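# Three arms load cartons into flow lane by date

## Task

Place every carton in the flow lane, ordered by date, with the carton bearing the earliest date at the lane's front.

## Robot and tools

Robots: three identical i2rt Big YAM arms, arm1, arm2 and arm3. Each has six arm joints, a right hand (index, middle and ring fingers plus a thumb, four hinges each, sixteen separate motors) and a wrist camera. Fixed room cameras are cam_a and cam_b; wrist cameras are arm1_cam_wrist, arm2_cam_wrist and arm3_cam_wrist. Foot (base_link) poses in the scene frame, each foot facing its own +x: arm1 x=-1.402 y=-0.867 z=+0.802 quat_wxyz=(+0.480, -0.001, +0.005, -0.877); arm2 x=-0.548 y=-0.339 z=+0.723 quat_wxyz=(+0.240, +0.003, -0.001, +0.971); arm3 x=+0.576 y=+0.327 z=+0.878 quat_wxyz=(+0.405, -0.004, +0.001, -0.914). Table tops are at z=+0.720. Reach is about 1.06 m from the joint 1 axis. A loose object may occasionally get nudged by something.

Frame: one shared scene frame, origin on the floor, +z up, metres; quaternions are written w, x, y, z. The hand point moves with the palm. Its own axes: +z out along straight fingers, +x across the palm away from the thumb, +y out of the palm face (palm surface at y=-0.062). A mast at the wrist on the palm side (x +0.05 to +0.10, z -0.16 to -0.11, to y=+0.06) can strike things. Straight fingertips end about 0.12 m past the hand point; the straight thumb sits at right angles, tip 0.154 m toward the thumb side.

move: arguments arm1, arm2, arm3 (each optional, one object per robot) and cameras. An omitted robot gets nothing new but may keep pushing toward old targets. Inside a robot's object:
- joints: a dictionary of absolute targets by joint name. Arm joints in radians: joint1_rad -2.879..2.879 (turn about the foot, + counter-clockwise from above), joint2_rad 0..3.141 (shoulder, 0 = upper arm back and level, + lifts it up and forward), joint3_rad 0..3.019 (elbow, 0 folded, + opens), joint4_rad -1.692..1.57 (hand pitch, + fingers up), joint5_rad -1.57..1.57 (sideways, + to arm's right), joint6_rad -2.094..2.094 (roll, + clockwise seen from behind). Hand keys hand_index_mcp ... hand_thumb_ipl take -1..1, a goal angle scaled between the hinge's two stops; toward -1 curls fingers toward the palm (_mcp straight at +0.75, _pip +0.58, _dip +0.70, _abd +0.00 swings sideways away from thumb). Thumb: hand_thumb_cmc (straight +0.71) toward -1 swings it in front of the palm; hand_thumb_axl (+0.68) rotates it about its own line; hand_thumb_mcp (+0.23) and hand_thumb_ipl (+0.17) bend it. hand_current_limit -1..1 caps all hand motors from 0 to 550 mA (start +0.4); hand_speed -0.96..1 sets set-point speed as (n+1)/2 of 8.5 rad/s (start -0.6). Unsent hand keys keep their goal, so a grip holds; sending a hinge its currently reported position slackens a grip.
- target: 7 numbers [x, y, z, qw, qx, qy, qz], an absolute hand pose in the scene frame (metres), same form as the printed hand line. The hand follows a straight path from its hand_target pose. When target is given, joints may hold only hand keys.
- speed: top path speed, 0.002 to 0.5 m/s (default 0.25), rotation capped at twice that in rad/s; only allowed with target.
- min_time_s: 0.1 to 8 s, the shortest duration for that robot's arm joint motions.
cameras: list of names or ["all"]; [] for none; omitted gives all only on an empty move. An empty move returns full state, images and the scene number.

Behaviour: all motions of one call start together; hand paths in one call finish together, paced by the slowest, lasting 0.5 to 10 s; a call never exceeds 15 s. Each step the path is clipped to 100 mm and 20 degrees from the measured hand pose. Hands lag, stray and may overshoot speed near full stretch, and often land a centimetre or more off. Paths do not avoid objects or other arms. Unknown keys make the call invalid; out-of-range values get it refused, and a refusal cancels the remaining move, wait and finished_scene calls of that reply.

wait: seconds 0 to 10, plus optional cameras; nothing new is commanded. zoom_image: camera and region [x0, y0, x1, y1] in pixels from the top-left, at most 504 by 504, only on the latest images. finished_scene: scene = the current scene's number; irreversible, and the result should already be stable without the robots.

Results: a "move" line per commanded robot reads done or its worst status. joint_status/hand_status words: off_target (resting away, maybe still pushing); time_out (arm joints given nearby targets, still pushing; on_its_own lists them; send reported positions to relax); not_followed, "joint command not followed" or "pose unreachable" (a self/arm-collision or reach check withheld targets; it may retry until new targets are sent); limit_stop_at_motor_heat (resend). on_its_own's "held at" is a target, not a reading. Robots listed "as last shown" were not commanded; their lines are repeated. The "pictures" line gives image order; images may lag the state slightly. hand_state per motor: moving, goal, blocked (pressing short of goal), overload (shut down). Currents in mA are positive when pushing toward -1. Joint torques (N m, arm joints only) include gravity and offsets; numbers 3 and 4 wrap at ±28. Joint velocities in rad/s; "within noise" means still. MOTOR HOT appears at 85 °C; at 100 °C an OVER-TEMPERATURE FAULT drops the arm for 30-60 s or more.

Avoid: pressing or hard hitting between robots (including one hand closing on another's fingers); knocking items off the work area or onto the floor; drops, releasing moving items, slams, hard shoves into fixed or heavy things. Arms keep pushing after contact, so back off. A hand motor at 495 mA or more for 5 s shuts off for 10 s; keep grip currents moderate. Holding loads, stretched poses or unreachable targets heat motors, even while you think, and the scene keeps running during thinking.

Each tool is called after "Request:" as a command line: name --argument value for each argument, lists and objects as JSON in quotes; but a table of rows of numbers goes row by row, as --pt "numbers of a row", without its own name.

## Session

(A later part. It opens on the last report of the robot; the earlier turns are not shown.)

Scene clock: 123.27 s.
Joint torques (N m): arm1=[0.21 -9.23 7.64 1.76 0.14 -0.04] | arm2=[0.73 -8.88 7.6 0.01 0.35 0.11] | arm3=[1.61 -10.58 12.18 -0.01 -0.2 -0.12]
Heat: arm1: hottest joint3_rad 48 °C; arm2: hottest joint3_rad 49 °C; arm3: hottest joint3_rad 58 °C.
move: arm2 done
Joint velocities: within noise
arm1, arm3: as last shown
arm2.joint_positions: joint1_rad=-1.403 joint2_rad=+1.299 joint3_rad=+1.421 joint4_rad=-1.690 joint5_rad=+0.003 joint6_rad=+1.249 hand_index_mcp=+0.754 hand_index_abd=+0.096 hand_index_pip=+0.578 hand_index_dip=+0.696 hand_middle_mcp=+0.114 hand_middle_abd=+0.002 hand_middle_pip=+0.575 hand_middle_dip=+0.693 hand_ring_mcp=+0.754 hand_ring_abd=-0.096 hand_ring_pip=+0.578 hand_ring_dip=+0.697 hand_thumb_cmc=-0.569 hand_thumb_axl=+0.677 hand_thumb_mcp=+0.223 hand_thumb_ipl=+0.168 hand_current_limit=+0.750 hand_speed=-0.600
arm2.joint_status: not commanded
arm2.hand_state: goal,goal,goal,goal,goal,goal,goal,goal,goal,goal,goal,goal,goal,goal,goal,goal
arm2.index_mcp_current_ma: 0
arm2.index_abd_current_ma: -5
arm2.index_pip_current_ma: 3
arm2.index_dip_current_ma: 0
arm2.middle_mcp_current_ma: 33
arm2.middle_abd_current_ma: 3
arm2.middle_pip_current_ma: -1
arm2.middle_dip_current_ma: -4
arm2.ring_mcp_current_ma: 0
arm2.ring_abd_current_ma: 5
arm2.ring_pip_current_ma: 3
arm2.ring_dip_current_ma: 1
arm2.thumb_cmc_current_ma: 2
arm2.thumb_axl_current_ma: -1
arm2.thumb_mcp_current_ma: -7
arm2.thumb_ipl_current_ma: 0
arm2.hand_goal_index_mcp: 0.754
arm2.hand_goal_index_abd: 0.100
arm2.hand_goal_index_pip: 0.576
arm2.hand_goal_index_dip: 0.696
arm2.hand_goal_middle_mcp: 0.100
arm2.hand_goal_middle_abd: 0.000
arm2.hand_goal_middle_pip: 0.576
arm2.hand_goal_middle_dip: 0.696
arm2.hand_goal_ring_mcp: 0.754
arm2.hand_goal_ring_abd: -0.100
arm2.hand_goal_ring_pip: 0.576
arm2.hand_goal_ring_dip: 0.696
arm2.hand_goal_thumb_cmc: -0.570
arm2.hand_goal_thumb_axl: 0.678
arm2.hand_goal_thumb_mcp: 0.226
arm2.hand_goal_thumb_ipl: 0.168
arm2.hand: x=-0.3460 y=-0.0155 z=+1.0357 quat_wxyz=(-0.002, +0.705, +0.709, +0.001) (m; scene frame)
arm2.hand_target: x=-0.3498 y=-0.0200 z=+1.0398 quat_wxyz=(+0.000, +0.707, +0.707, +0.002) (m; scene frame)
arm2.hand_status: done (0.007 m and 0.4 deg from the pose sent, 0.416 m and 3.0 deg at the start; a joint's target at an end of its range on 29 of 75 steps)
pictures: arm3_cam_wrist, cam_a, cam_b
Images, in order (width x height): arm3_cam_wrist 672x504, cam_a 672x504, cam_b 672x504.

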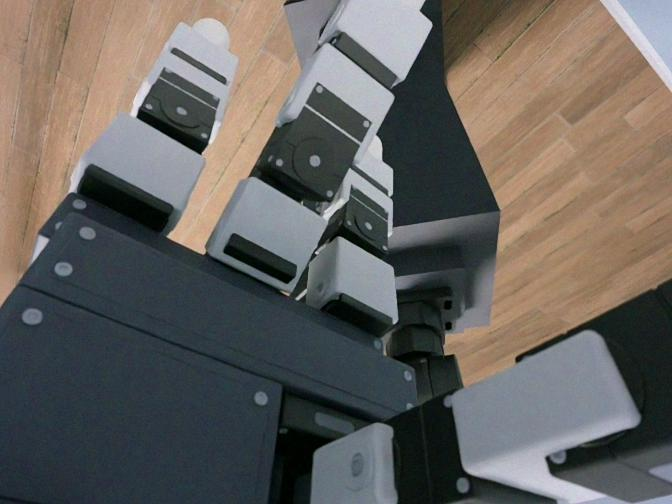

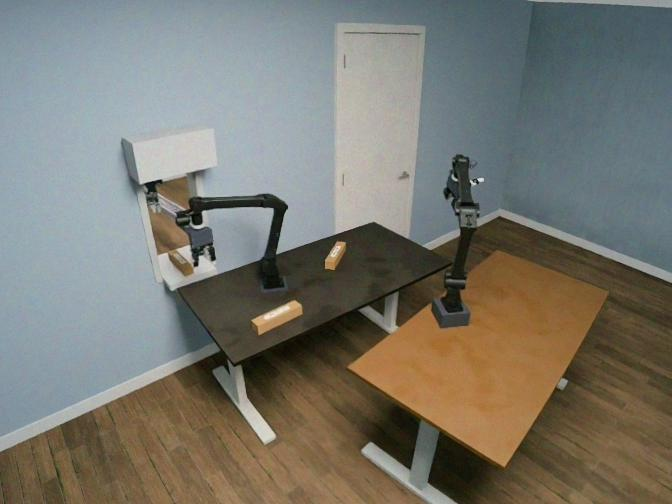

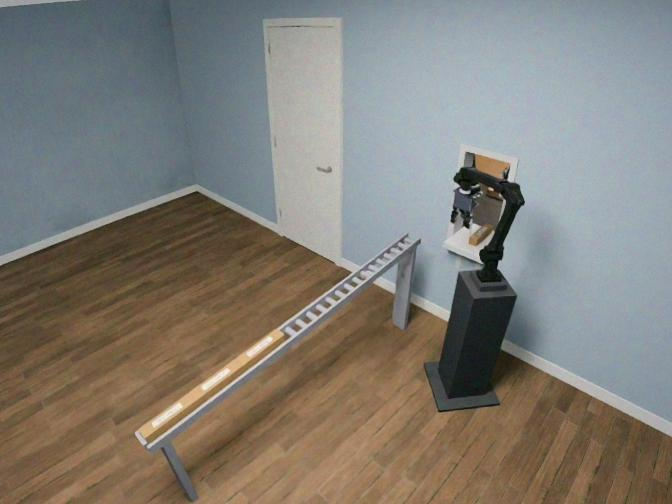

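Request:
move --arm2 '{"joints":{"joint1_rad":2.05,"joint2_rad":1.5,"joint3_rad":1.55,"joint4_rad":-1.6,"joint5_rad":0,"joint6_rad":-0.635},"min_time_s":4.5}' --arm3 '{"target":[-0.106,0.0285,1.02,0,-0.7071,0.7071,0],"speed":0.15}' --cameras '["cam_a","arm2_cam_wrist"]'

Request:
zoom_image --camera "cam_a" --region '[130, 170, 240, 300]'

Request:
zoom_image --camera "cam_a" --region '[280, 180, 400, 300]'

Scene clock: 131.83 s.
Joint torques (N m): arm1=[0.67 -9.29 7.57 1.84 0.13 -0.11] | arm2=[-0.62 -9.47 11.07 1.26 -0.13 -0.18] | arm3=[0.26 -22.42 12.38 0.09 -0.1 -0.12]
Heat: arm1: hottest joint3_rad 48 °C; arm2: hottest joint3_rad 49 °C; arm3: hottest joint3_rad 58 °C.
move: arm2 done; arm3 off_target
Joint velocities: within noise
arm1: as last shown
arm2.joint_positions: joint1_rad=+2.051 joint2_rad=+1.478 joint3_rad=+1.506 joint4_rad=-1.613 joint5_rad=+0.000 joint6_rad=-0.622 hand_index_mcp=+0.754 hand_index_abd=+0.096 hand_index_pip=+0.578 hand_index_dip=+0.696 hand_middle_mcp=+0.114 hand_middle_abd=+0.002 hand_middle_pip=+0.575 hand_middle_dip=+0.693 hand_ring_mcp=+0.754 hand_ring_abd=-0.096 hand_ring_pip=+0.578 hand_ring_dip=+0.697 hand_thumb_cmc=-0.569 hand_thumb_axl=+0.677 hand_thumb_mcp=+0.223 hand_thumb_ipl=+0.168 hand_current_limit=+0.750 hand_speed=-0.600
arm2.joint_status: all done
arm2.hand_state: goal,goal,goal,goal,goal,goal,goal,goal,goal,goal,goal,goal,goal,goal,goal,goal
arm2.index_mcp_current_ma: 0
arm2.index_abd_current_ma: -5
arm2.index_pip_current_ma: 3
arm2.index_dip_current_ma: 0
arm2.middle_mcp_current_ma: 33
arm2.middle_abd_current_ma: 3
arm2.middle_pip_current_ma: -1
arm2.middle_dip_current_ma: -4
arm2.ring_mcp_current_ma: 0
arm2.ring_abd_current_ma: 5
arm2.ring_pip_current_ma: 3
arm2.ring_dip_current_ma: 1
arm2.thumb_cmc_current_ma: 1
arm2.thumb_axl_current_ma: -1
arm2.thumb_mcp_current_ma: -7
arm2.thumb_ipl_current_ma: 0
arm2.hand_goal_index_mcp: 0.754
arm2.hand_goal_index_abd: 0.100
arm2.hand_goal_index_pip: 0.576
arm2.hand_goal_index_dip: 0.696
arm2.hand_goal_middle_mcp: 0.100
arm2.hand_goal_middle_abd: 0.000
arm2.hand_goal_middle_pip: 0.576
arm2.hand_goal_middle_dip: 0.696
arm2.hand_goal_ring_mcp: 0.754
arm2.hand_goal_ring_abd: -0.100
arm2.hand_goal_ring_pip: 0.576
arm2.hand_goal_ring_dip: 0.696
arm2.hand_goal_thumb_cmc: -0.570
arm2.hand_goal_thumb_axl: 0.678
arm2.hand_goal_thumb_mcp: 0.226
arm2.hand_goal_thumb_ipl: 0.168
arm2.hand: x=-0.5179 y=-0.8549 z=+0.9977 quat_wxyz=(+0.009, -0.953, -0.304, +0.000) (m; scene frame)
arm2.hand_target: x=-0.5175 y=-0.8713 z=+1.0082 quat_wxyz=(-0.008, -0.951, -0.310, +0.005) (m; scene frame)
arm2.hand_status: not commanded
arm3.joint_positions: joint1_rad=-0.335 joint2_rad=+2.162 joint3_rad=+2.113 joint4_rad=-1.533 joint5_rad=-0.001 joint6_rad=+0.506 hand_index_mcp=+0.755 hand_index_abd=+0.100 hand_index_pip=+0.577 hand_index_dip=+0.696 hand_middle_mcp=+0.115 hand_middle_abd=+0.000 hand_middle_pip=+0.577 hand_middle_dip=+0.696 hand_ring_mcp=+0.755 hand_ring_abd=-0.097 hand_ring_pip=+0.577 hand_ring_dip=+0.696 hand_thumb_cmc=-0.568 hand_thumb_axl=+0.677 hand_thumb_mcp=+0.223 hand_thumb_ipl=+0.168 hand_current_limit=+0.750 hand_speed=-0.600
arm3.joint_status: not commanded
arm3.hand_state: goal,goal,goal,goal,goal,goal,goal,goal,goal,goal,goal,goal,goal,goal,goal,goal
arm3.index_mcp_current_ma: 1
arm3.index_abd_current_ma: 0
arm3.index_pip_current_ma: 1
arm3.index_dip_current_ma: 0
arm3.middle_mcp_current_ma: 30
arm3.middle_abd_current_ma: 0
arm3.middle_pip_current_ma: 1
arm3.middle_dip_current_ma: 0
arm3.ring_mcp_current_ma: 1
arm3.ring_abd_current_ma: 3
arm3.ring_pip_current_ma: 1
arm3.ring_dip_current_ma: 0
arm3.thumb_cmc_current_ma: 2
arm3.thumb_axl_current_ma: -1
arm3.thumb_mcp_current_ma: -5
arm3.thumb_ipl_current_ma: 0
arm3.hand_goal_index_mcp: 0.754
arm3.hand_goal_index_abd: 0.100
arm3.hand_goal_index_pip: 0.576
arm3.hand_goal_index_dip: 0.696
arm3.hand_goal_middle_mcp: 0.100
arm3.hand_goal_middle_abd: 0.000
arm3.hand_goal_middle_pip: 0.576
arm3.hand_goal_middle_dip: 0.696
arm3.hand_goal_ring_mcp: 0.754
arm3.hand_goal_ring_abd: -0.100
arm3.hand_goal_ring_pip: 0.576
arm3.hand_goal_ring_dip: 0.696
arm3.hand_goal_thumb_cmc: -0.570
arm3.hand_goal_thumb_axl: 0.678
arm3.hand_goal_thumb_mcp: 0.226
arm3.hand_goal_thumb_ipl: 0.168
arm3.hand: x=-0.0936 y=+0.0300 z=+1.0238 quat_wxyz=(-0.001, +0.705, -0.709, +0.000) (m; scene frame)
arm3.hand_target: x=-0.1054 y=+0.0288 z=+1.0199 quat_wxyz=(+0.001, +0.707, -0.707, +0.000) (m; scene frame)
arm3.hand_status: off_target (0.013 m and 0.4 deg from the pose sent, 0.400 m and 2.3 deg at the start)
pictures: arm2_cam_wrist, cam_a
Images, in order (width x height): arm2_cam_wrist 672x504, cam_a 672x504.

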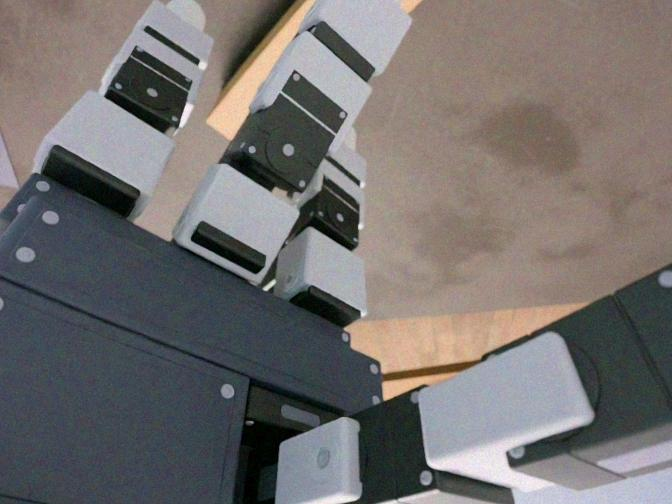

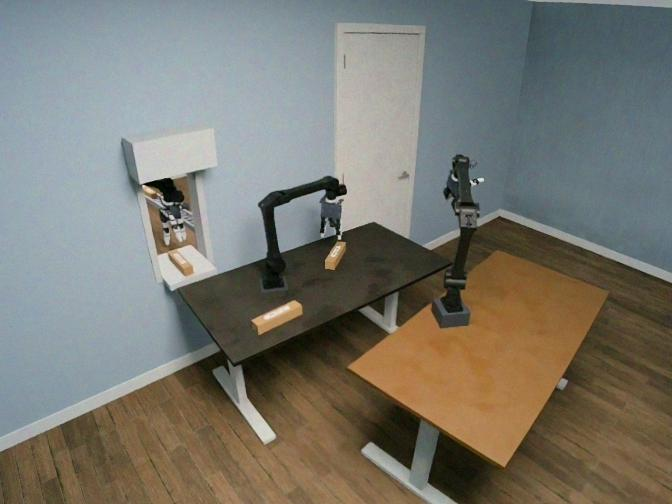

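Scaled by 3.877 from the camera's 672x504 image, which has a finer 960x720 frame.

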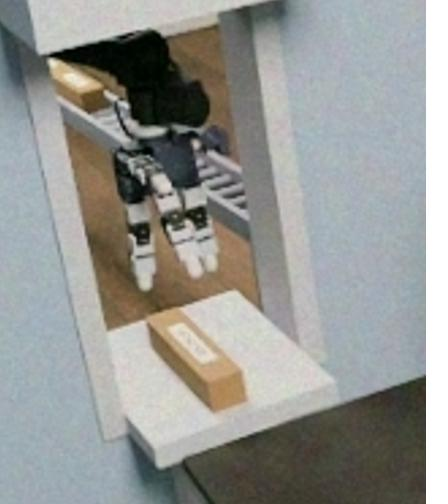

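Scaled by 4.200 from the camera's 672x504 image, which has a finer 960x720 frame.

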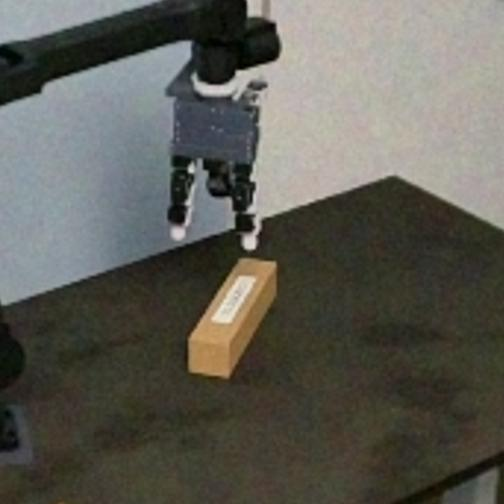

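Request:
move --arm2 '{"target":[-0.509,-0.895,0.935,0,0.9483,0.3173,0],"speed":0.12}' --arm3 '{"target":[-0.106,0.0305,0.905,0,-0.7071,0.7071,0],"speed":0.12}' --cameras '["cam_a","arm2_cam_wrist"]'

Request:
zoom_image --camera "cam_a" --region '[130, 170, 240, 300]'

Request:
zoom_image --camera "cam_a" --region '[280, 180, 400, 300]'

Scene clock: 133.80 s.
Joint torques (N m): arm1=[0.5 -9.05 7.8 1.89 0.13 -0.06] | arm2=[0.62 -10.11 7.73 1.2 -0.25 -0.13] | arm3=[-0.09 -23.12 8.83 0.9 -0.12 -0.12]
Heat: arm1: hottest joint3_rad 48 °C; arm2: hottest joint3_rad 49 °C; arm3: hottest joint3_rad 57 °C.
move: arm2 off_target; arm3 off_target
Joint velocities: within noise
arm1: as last shown
arm2.joint_positions: joint1_rad=+2.056 joint2_rad=+1.562 joint3_rad=+1.454 joint4_rad=-1.455 joint5_rad=-0.001 joint6_rad=-0.625 hand_index_mcp=+0.754 hand_index_abd=+0.096 hand_index_pip=+0.578 hand_index_dip=+0.696 hand_middle_mcp=+0.114 hand_middle_abd=+0.002 hand_middle_pip=+0.575 hand_middle_dip=+0.693 hand_ring_mcp=+0.754 hand_ring_abd=-0.096 hand_ring_pip=+0.578 hand_ring_dip=+0.697 hand_thumb_cmc=-0.569 hand_thumb_axl=+0.677 hand_thumb_mcp=+0.223 hand_thumb_ipl=+0.168 hand_current_limit=+0.750 hand_speed=-0.600
arm2.joint_status: not commanded
arm2.hand_state: goal,goal,goal,goal,goal,goal,goal,goal,goal,goal,goal,goal,goal,goal,goal,goal
arm2.index_mcp_current_ma: 0
arm2.index_abd_current_ma: -5
arm2.index_pip_current_ma: 3
arm2.index_dip_current_ma: 0
arm2.middle_mcp_current_ma: 33
arm2.middle_abd_current_ma: 3
arm2.middle_pip_current_ma: -1
arm2.middle_dip_current_ma: -4
arm2.ring_mcp_current_ma: 0
arm2.ring_abd_current_ma: 5
arm2.ring_pip_current_ma: 3
arm2.ring_dip_current_ma: 1
arm2.thumb_cmc_current_ma: 1
arm2.thumb_axl_current_ma: -1
arm2.thumb_mcp_current_ma: -7
arm2.thumb_ipl_current_ma: 0
arm2.hand_goal_index_mcp: 0.754
arm2.hand_goal_index_abd: 0.100
arm2.hand_goal_index_pip: 0.576
arm2.hand_goal_index_dip: 0.696
arm2.hand_goal_middle_mcp: 0.100
arm2.hand_goal_middle_abd: 0.000
arm2.hand_goal_middle_pip: 0.576
arm2.hand_goal_middle_dip: 0.696
arm2.hand_goal_ring_mcp: 0.754
arm2.hand_goal_ring_abd: -0.100
arm2.hand_goal_ring_pip: 0.576
arm2.hand_goal_ring_dip: 0.696
arm2.hand_goal_thumb_cmc: -0.570
arm2.hand_goal_thumb_axl: 0.678
arm2.hand_goal_thumb_mcp: 0.226
arm2.hand_goal_thumb_ipl: 0.168
arm2.hand: x=-0.5152 y=-0.8898 z=+0.9438 quat_wxyz=(-0.002, -0.951, -0.308, +0.003) (m; scene frame)
arm2.hand_target: x=-0.5090 y=-0.8947 z=+0.9350 quat_wxyz=(+0.000, -0.948, -0.317, +0.000) (m; scene frame)
arm2.hand_status: off_target (0.012 m and 1.2 deg from the pose sent, 0.075 m and 1.9 deg at the start)
arm3.joint_positions: joint1_rad=-0.335 joint2_rad=+2.224 joint3_rad=+1.950 joint4_rad=-1.292 joint5_rad=-0.001 joint6_rad=+0.504 hand_index_mcp=+0.755 hand_index_abd=+0.100 hand_index_pip=+0.577 hand_index_dip=+0.696 hand_middle_mcp=+0.114 hand_middle_abd=+0.000 hand_middle_pip=+0.577 hand_middle_dip=+0.696 hand_ring_mcp=+0.755 hand_ring_abd=-0.097 hand_ring_pip=+0.577 hand_ring_dip=+0.696 hand_thumb_cmc=-0.568 hand_thumb_axl=+0.677 hand_thumb_mcp=+0.223 hand_thumb_ipl=+0.168 hand_current_limit=+0.750 hand_speed=-0.600
arm3.joint_status: not commanded
arm3.hand_state: goal,goal,goal,goal,goal,goal,goal,goal,goal,goal,goal,goal,goal,goal,goal,goal
arm3.index_mcp_current_ma: 1
arm3.index_abd_current_ma: 0
arm3.index_pip_current_ma: 1
arm3.index_dip_current_ma: 0
arm3.middle_mcp_current_ma: 28
arm3.middle_abd_current_ma: 0
arm3.middle_pip_current_ma: 1
arm3.middle_dip_current_ma: 0
arm3.ring_mcp_current_ma: 1
arm3.ring_abd_current_ma: 3
arm3.ring_pip_current_ma: 1
arm3.ring_dip_current_ma: 0
arm3.thumb_cmc_current_ma: 2
arm3.thumb_axl_current_ma: -1
arm3.thumb_mcp_current_ma: -5
arm3.thumb_ipl_current_ma: 0
arm3.hand_goal_index_mcp: 0.754
arm3.hand_goal_index_abd: 0.100
arm3.hand_goal_index_pip: 0.576
arm3.hand_goal_index_dip: 0.696
arm3.hand_goal_middle_mcp: 0.100
arm3.hand_goal_middle_abd: 0.000
arm3.hand_goal_middle_pip: 0.576
arm3.hand_goal_middle_dip: 0.696
arm3.hand_goal_ring_mcp: 0.754
arm3.hand_goal_ring_abd: -0.100
arm3.hand_goal_ring_pip: 0.576
arm3.hand_goal_ring_dip: 0.696
arm3.hand_goal_thumb_cmc: -0.570
arm3.hand_goal_thumb_axl: 0.678
arm3.hand_goal_thumb_mcp: 0.226
arm3.hand_goal_thumb_ipl: 0.168
arm3.hand: x=-0.1004 y=+0.0263 z=+0.9232 quat_wxyz=(+0.006, +0.706, -0.708, -0.002) (m; scene frame)
arm3.hand_target: x=-0.1054 y=+0.0307 z=+0.9053 quat_wxyz=(+0.000, +0.707, -0.707, +0.000) (m; scene frame)
arm3.hand_status: off_target (0.019 m and 0.8 deg from the pose sent, 0.119 m and 0.4 deg at the start)
pictures: arm2_cam_wrist, cam_a
Images, in order (width x height): arm2_cam_wrist 672x504, cam_a 672x504.

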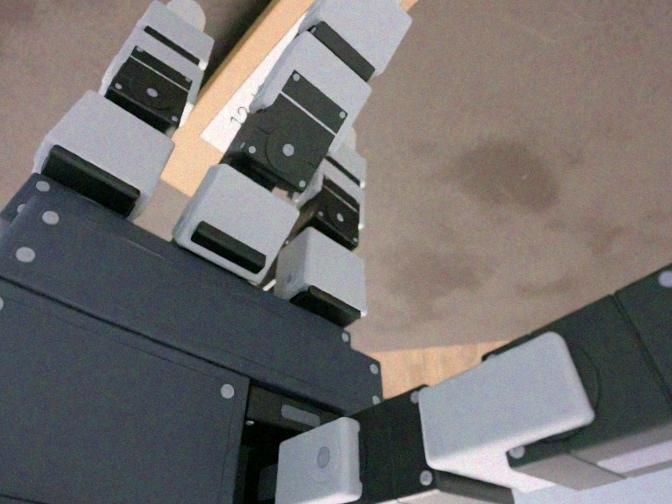

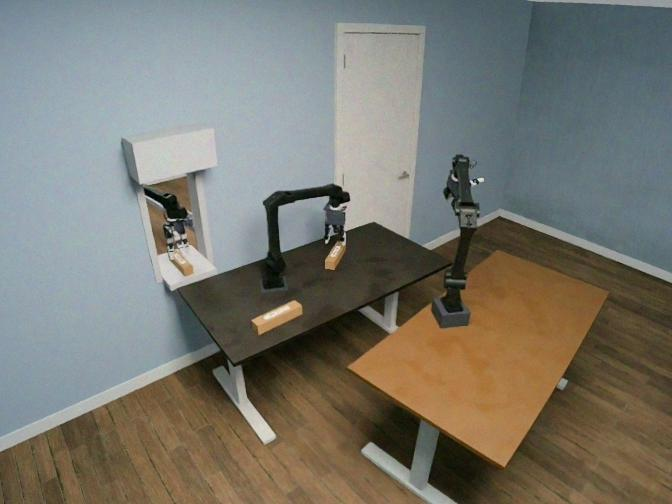

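Scaled by 3.877 from the camera's 672x504 image, which has a finer 960x720 frame.

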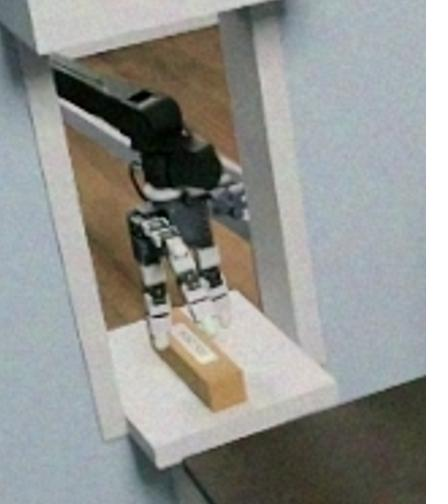

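Scaled by 4.200 from the camera's 672x504 image, which has a finer 960x720 frame.

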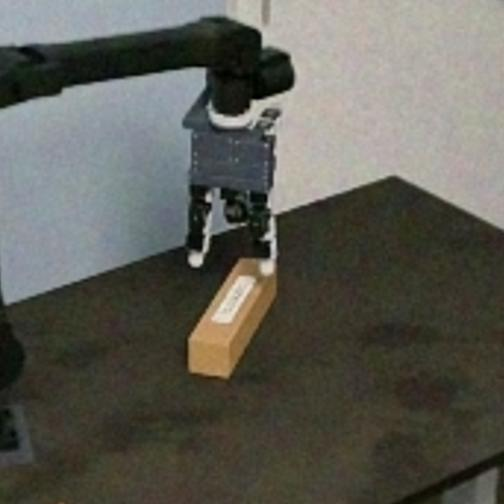

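Request:
move --arm2 '{"target":[-0.508,-0.897,0.868,0,0.9483,0.3173,0],"speed":0.12}' --arm3 '{"target":[-0.110,0.0345,0.876,0,-0.7071,0.7071,0],"speed":0.1}' --cameras '["cam_a","arm2_cam_wrist"]'

Request:
zoom_image --camera "cam_a" --region '[130, 170, 240, 300]'

Request:
zoom_image --camera "cam_a" --region '[280, 180, 400, 300]'

Scene clock: 135.87 s.
Joint torques (N m): arm1=[0.97 -9.17 7.61 1.77 0.13 -0.08] | arm2=[0.03 -10.29 7.47 1.16 -0.27 -0.12] | arm3=[-0.21 -23.18 8.58 0.88 -0.11 -0.12]
Heat: arm1: hottest joint3_rad 48 °C; arm2: hottest joint3_rad 49 °C; arm3: hottest joint3_rad 57 °C.
move: arm2 off_target; arm3 off_target
Joint velocities: within noise
arm1.joint_positions: joint1_rad=+1.304 joint2_rad=+1.311 joint3_rad=+1.704 joint4_rad=-1.430 joint5_rad=-0.001 joint6_rad=+1.087 hand_index_mcp=+0.754 hand_index_abd=+0.102 hand_index_pip=+0.578 hand_index_dip=+0.698 hand_middle_mcp=+0.112 hand_middle_abd=-0.001 hand_middle_pip=+0.575 hand_middle_dip=+0.694 hand_ring_mcp=+0.754 hand_ring_abd=-0.096 hand_ring_pip=+0.577 hand_ring_dip=+0.696 hand_thumb_cmc=-0.568 hand_thumb_axl=+0.677 hand_thumb_mcp=+0.222 hand_thumb_ipl=+0.168 hand_current_limit=+0.750 hand_speed=-0.600
arm1.joint_status: not commanded
arm1.hand_state: goal,goal,goal,goal,goal,goal,goal,goal,goal,goal,goal,goal,goal,goal,goal,goal
arm1.index_mcp_current_ma: 0
arm1.index_abd_current_ma: 0
arm1.index_pip_current_ma: 0
arm1.index_dip_current_ma: 0
arm1.middle_mcp_current_ma: 5
arm1.middle_abd_current_ma: 0
arm1.middle_pip_current_ma: 0
arm1.middle_dip_current_ma: 0
arm1.ring_mcp_current_ma: 0
arm1.ring_abd_current_ma: 0
arm1.ring_pip_current_ma: 0
arm1.ring_dip_current_ma: 0
arm1.thumb_cmc_current_ma: 0
arm1.thumb_axl_current_ma: 0
arm1.thumb_mcp_current_ma: -1
arm1.thumb_ipl_current_ma: 0
arm1.hand_goal_index_mcp: 0.754
arm1.hand_goal_index_abd: 0.100
arm1.hand_goal_index_pip: 0.576
arm1.hand_goal_index_dip: 0.696
arm1.hand_goal_middle_mcp: 0.100
arm1.hand_goal_middle_abd: 0.000
arm1.hand_goal_middle_pip: 0.576
arm1.hand_goal_middle_dip: 0.696
arm1.hand_goal_ring_mcp: 0.754
arm1.hand_goal_ring_abd: -0.100
arm1.hand_goal_ring_pip: 0.576
arm1.hand_goal_ring_dip: 0.696
arm1.hand_goal_thumb_cmc: -0.570
arm1.hand_goal_thumb_axl: 0.678
arm1.hand_goal_thumb_mcp: 0.226
arm1.hand_goal_thumb_ipl: 0.168
arm1.hand: x=-1.1373 y=-1.2889 z=+1.2539 quat_wxyz=(+0.158, +0.951, -0.169, +0.205) (m; scene frame)
arm1.hand_target: x=-1.1401 y=-1.2892 z=+1.2589 quat_wxyz=(+0.164, +0.947, -0.173, +0.213) (m; scene frame)
arm1.hand_status: not commanded
arm2.joint_positions: joint1_rad=+2.058 joint2_rad=+1.603 joint3_rad=+1.326 joint4_rad=-1.285 joint5_rad=-0.002 joint6_rad=-0.625 hand_index_mcp=+0.754 hand_index_abd=+0.095 hand_index_pip=+0.578 hand_index_dip=+0.696 hand_middle_mcp=+0.114 hand_middle_abd=+0.002 hand_middle_pip=+0.575 hand_middle_dip=+0.693 hand_ring_mcp=+0.754 hand_ring_abd=-0.096 hand_ring_pip=+0.578 hand_ring_dip=+0.697 hand_thumb_cmc=-0.569 hand_thumb_axl=+0.677 hand_thumb_mcp=+0.222 hand_thumb_ipl=+0.168 hand_current_limit=+0.750 hand_speed=-0.600
arm2.joint_status: not commanded
arm2.hand_state: goal,goal,goal,goal,goal,goal,goal,goal,goal,goal,goal,goal,goal,goal,goal,goal
arm2.index_mcp_current_ma: 0
arm2.index_abd_current_ma: -6
arm2.index_pip_current_ma: 3
arm2.index_dip_current_ma: 0
arm2.middle_mcp_current_ma: 33
arm2.middle_abd_current_ma: 3
arm2.middle_pip_current_ma: -1
arm2.middle_dip_current_ma: -4
arm2.ring_mcp_current_ma: 0
arm2.ring_abd_current_ma: 5
arm2.ring_pip_current_ma: 3
arm2.ring_dip_current_ma: 1
arm2.thumb_cmc_current_ma: 1
arm2.thumb_axl_current_ma: -1
arm2.thumb_mcp_current_ma: -8
arm2.thumb_ipl_current_ma: 0
arm2.hand_goal_index_mcp: 0.754
arm2.hand_goal_index_abd: 0.100
arm2.hand_goal_index_pip: 0.576
arm2.hand_goal_index_dip: 0.696
arm2.hand_goal_middle_mcp: 0.100
arm2.hand_goal_middle_abd: 0.000
arm2.hand_goal_middle_pip: 0.576
arm2.hand_goal_middle_dip: 0.696
arm2.hand_goal_ring_mcp: 0.754
arm2.hand_goal_ring_abd: -0.100
arm2.hand_goal_ring_pip: 0.576
arm2.hand_goal_ring_dip: 0.696
arm2.hand_goal_thumb_cmc: -0.570
arm2.hand_goal_thumb_axl: 0.678
arm2.hand_goal_thumb_mcp: 0.226
arm2.hand_goal_thumb_ipl: 0.168
arm2.hand: x=-0.5141 y=-0.8932 z=+0.8777 quat_wxyz=(-0.003, -0.951, -0.309, +0.003) (m; scene frame)
arm2.hand_target: x=-0.5081 y=-0.8968 z=+0.8681 quat_wxyz=(+0.000, -0.948, -0.317, +0.000) (m; scene frame)
arm2.hand_status: off_target (0.012 m and 1.1 deg from the pose sent, 0.077 m and 1.2 deg at the start)
arm3.joint_positions: joint1_rad=-0.340 joint2_rad=+2.253 joint3_rad=+1.930 joint4_rad=-1.239 joint5_rad=-0.001 joint6_rad=+0.496 hand_index_mcp=+0.755 hand_index_abd=+0.100 hand_index_pip=+0.577 hand_index_dip=+0.696 hand_middle_mcp=+0.114 hand_middle_abd=+0.000 hand_middle_pip=+0.577 hand_middle_dip=+0.696 hand_ring_mcp=+0.755 hand_ring_abd=-0.097 hand_ring_pip=+0.577 hand_ring_dip=+0.696 hand_thumb_cmc=-0.568 hand_thumb_axl=+0.677 hand_thumb_mcp=+0.223 hand_thumb_ipl=+0.168 hand_current_limit=+0.750 hand_speed=-0.600
arm3.joint_status: not commanded
arm3.hand_state: goal,goal,goal,goal,goal,goal,goal,goal,goal,goal,goal,goal,goal,goal,goal,goal
arm3.index_mcp_current_ma: 1
arm3.index_abd_current_ma: 0
arm3.index_pip_current_ma: 1
arm3.index_dip_current_ma: 0
arm3.middle_mcp_current_ma: 28
arm3.middle_abd_current_ma: 0
arm3.middle_pip_current_ma: 1
arm3.middle_dip_current_ma: 0
arm3.ring_mcp_current_ma: 1
arm3.ring_abd_current_ma: 3
arm3.ring_pip_current_ma: 1
arm3.ring_dip_current_ma: 0
arm3.thumb_cmc_current_ma: 2
arm3.thumb_axl_current_ma: -1
arm3.thumb_mcp_current_ma: -5
arm3.thumb_ipl_current_ma: 0
arm3.hand_goal_index_mcp: 0.754
arm3.hand_goal_index_abd: 0.100
arm3.hand_goal_index_pip: 0.576
arm3.hand_goal_index_dip: 0.696
arm3.hand_goal_middle_mcp: 0.100
arm3.hand_goal_middle_abd: 0.000
arm3.hand_goal_middle_pip: 0.576
arm3.hand_goal_middle_dip: 0.696
arm3.hand_goal_ring_mcp: 0.754
arm3.hand_goal_ring_abd: -0.100
arm3.hand_goal_ring_pip: 0.576
arm3.hand_goal_ring_dip: 0.696
arm3.hand_goal_thumb_cmc: -0.570
arm3.hand_goal_thumb_axl: 0.678
arm3.hand_goal_thumb_mcp: 0.226
arm3.hand_goal_thumb_ipl: 0.168
arm3.hand: x=-0.1050 y=+0.0276 z=+0.8973 quat_wxyz=(+0.008, +0.707, -0.707, -0.003) (m; scene frame)
arm3.hand_target: x=-0.1092 y=+0.0348 z=+0.8763 quat_wxyz=(+0.000, +0.707, -0.707, +0.000) (m; scene frame)
arm3.hand_status: off_target (0.023 m and 1.0 deg from the pose sent, 0.049 m and 0.8 deg at the start)
pictures: arm2_cam_wrist, cam_a
Images, in order (width x height): arm2_cam_wrist 672x504, cam_a 672x504.

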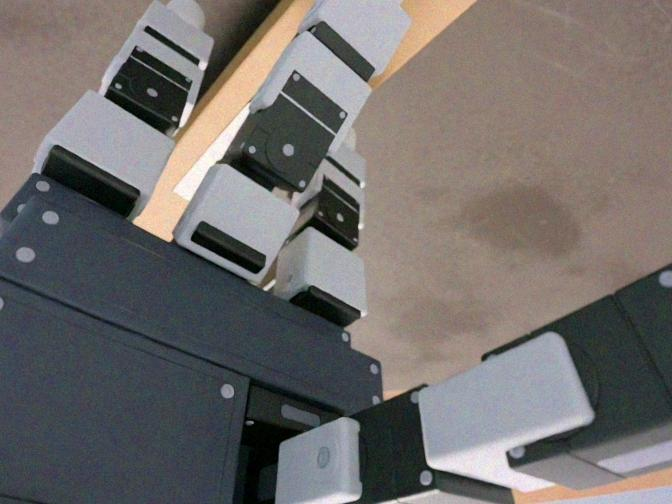

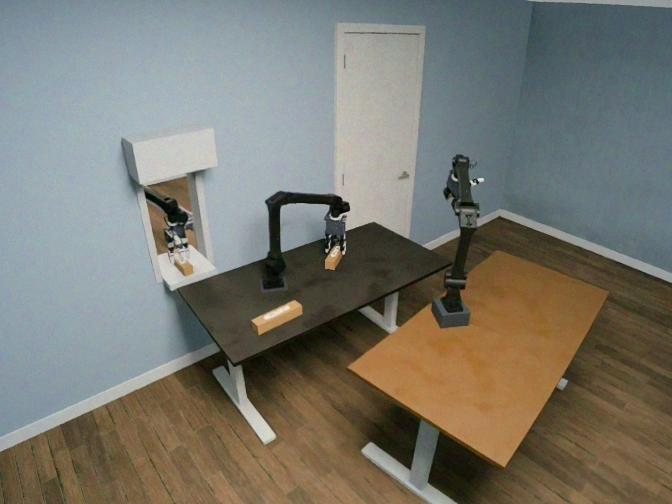

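Scaled by 3.877 from the camera's 672x504 image, which has a finer 960x720 frame.

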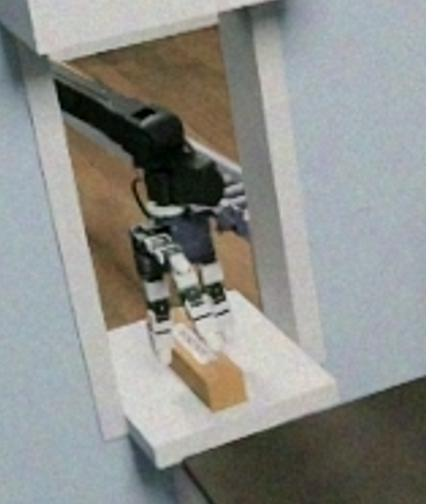

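Scaled by 4.200 from the camera's 672x504 image, which has a finer 960x720 frame.

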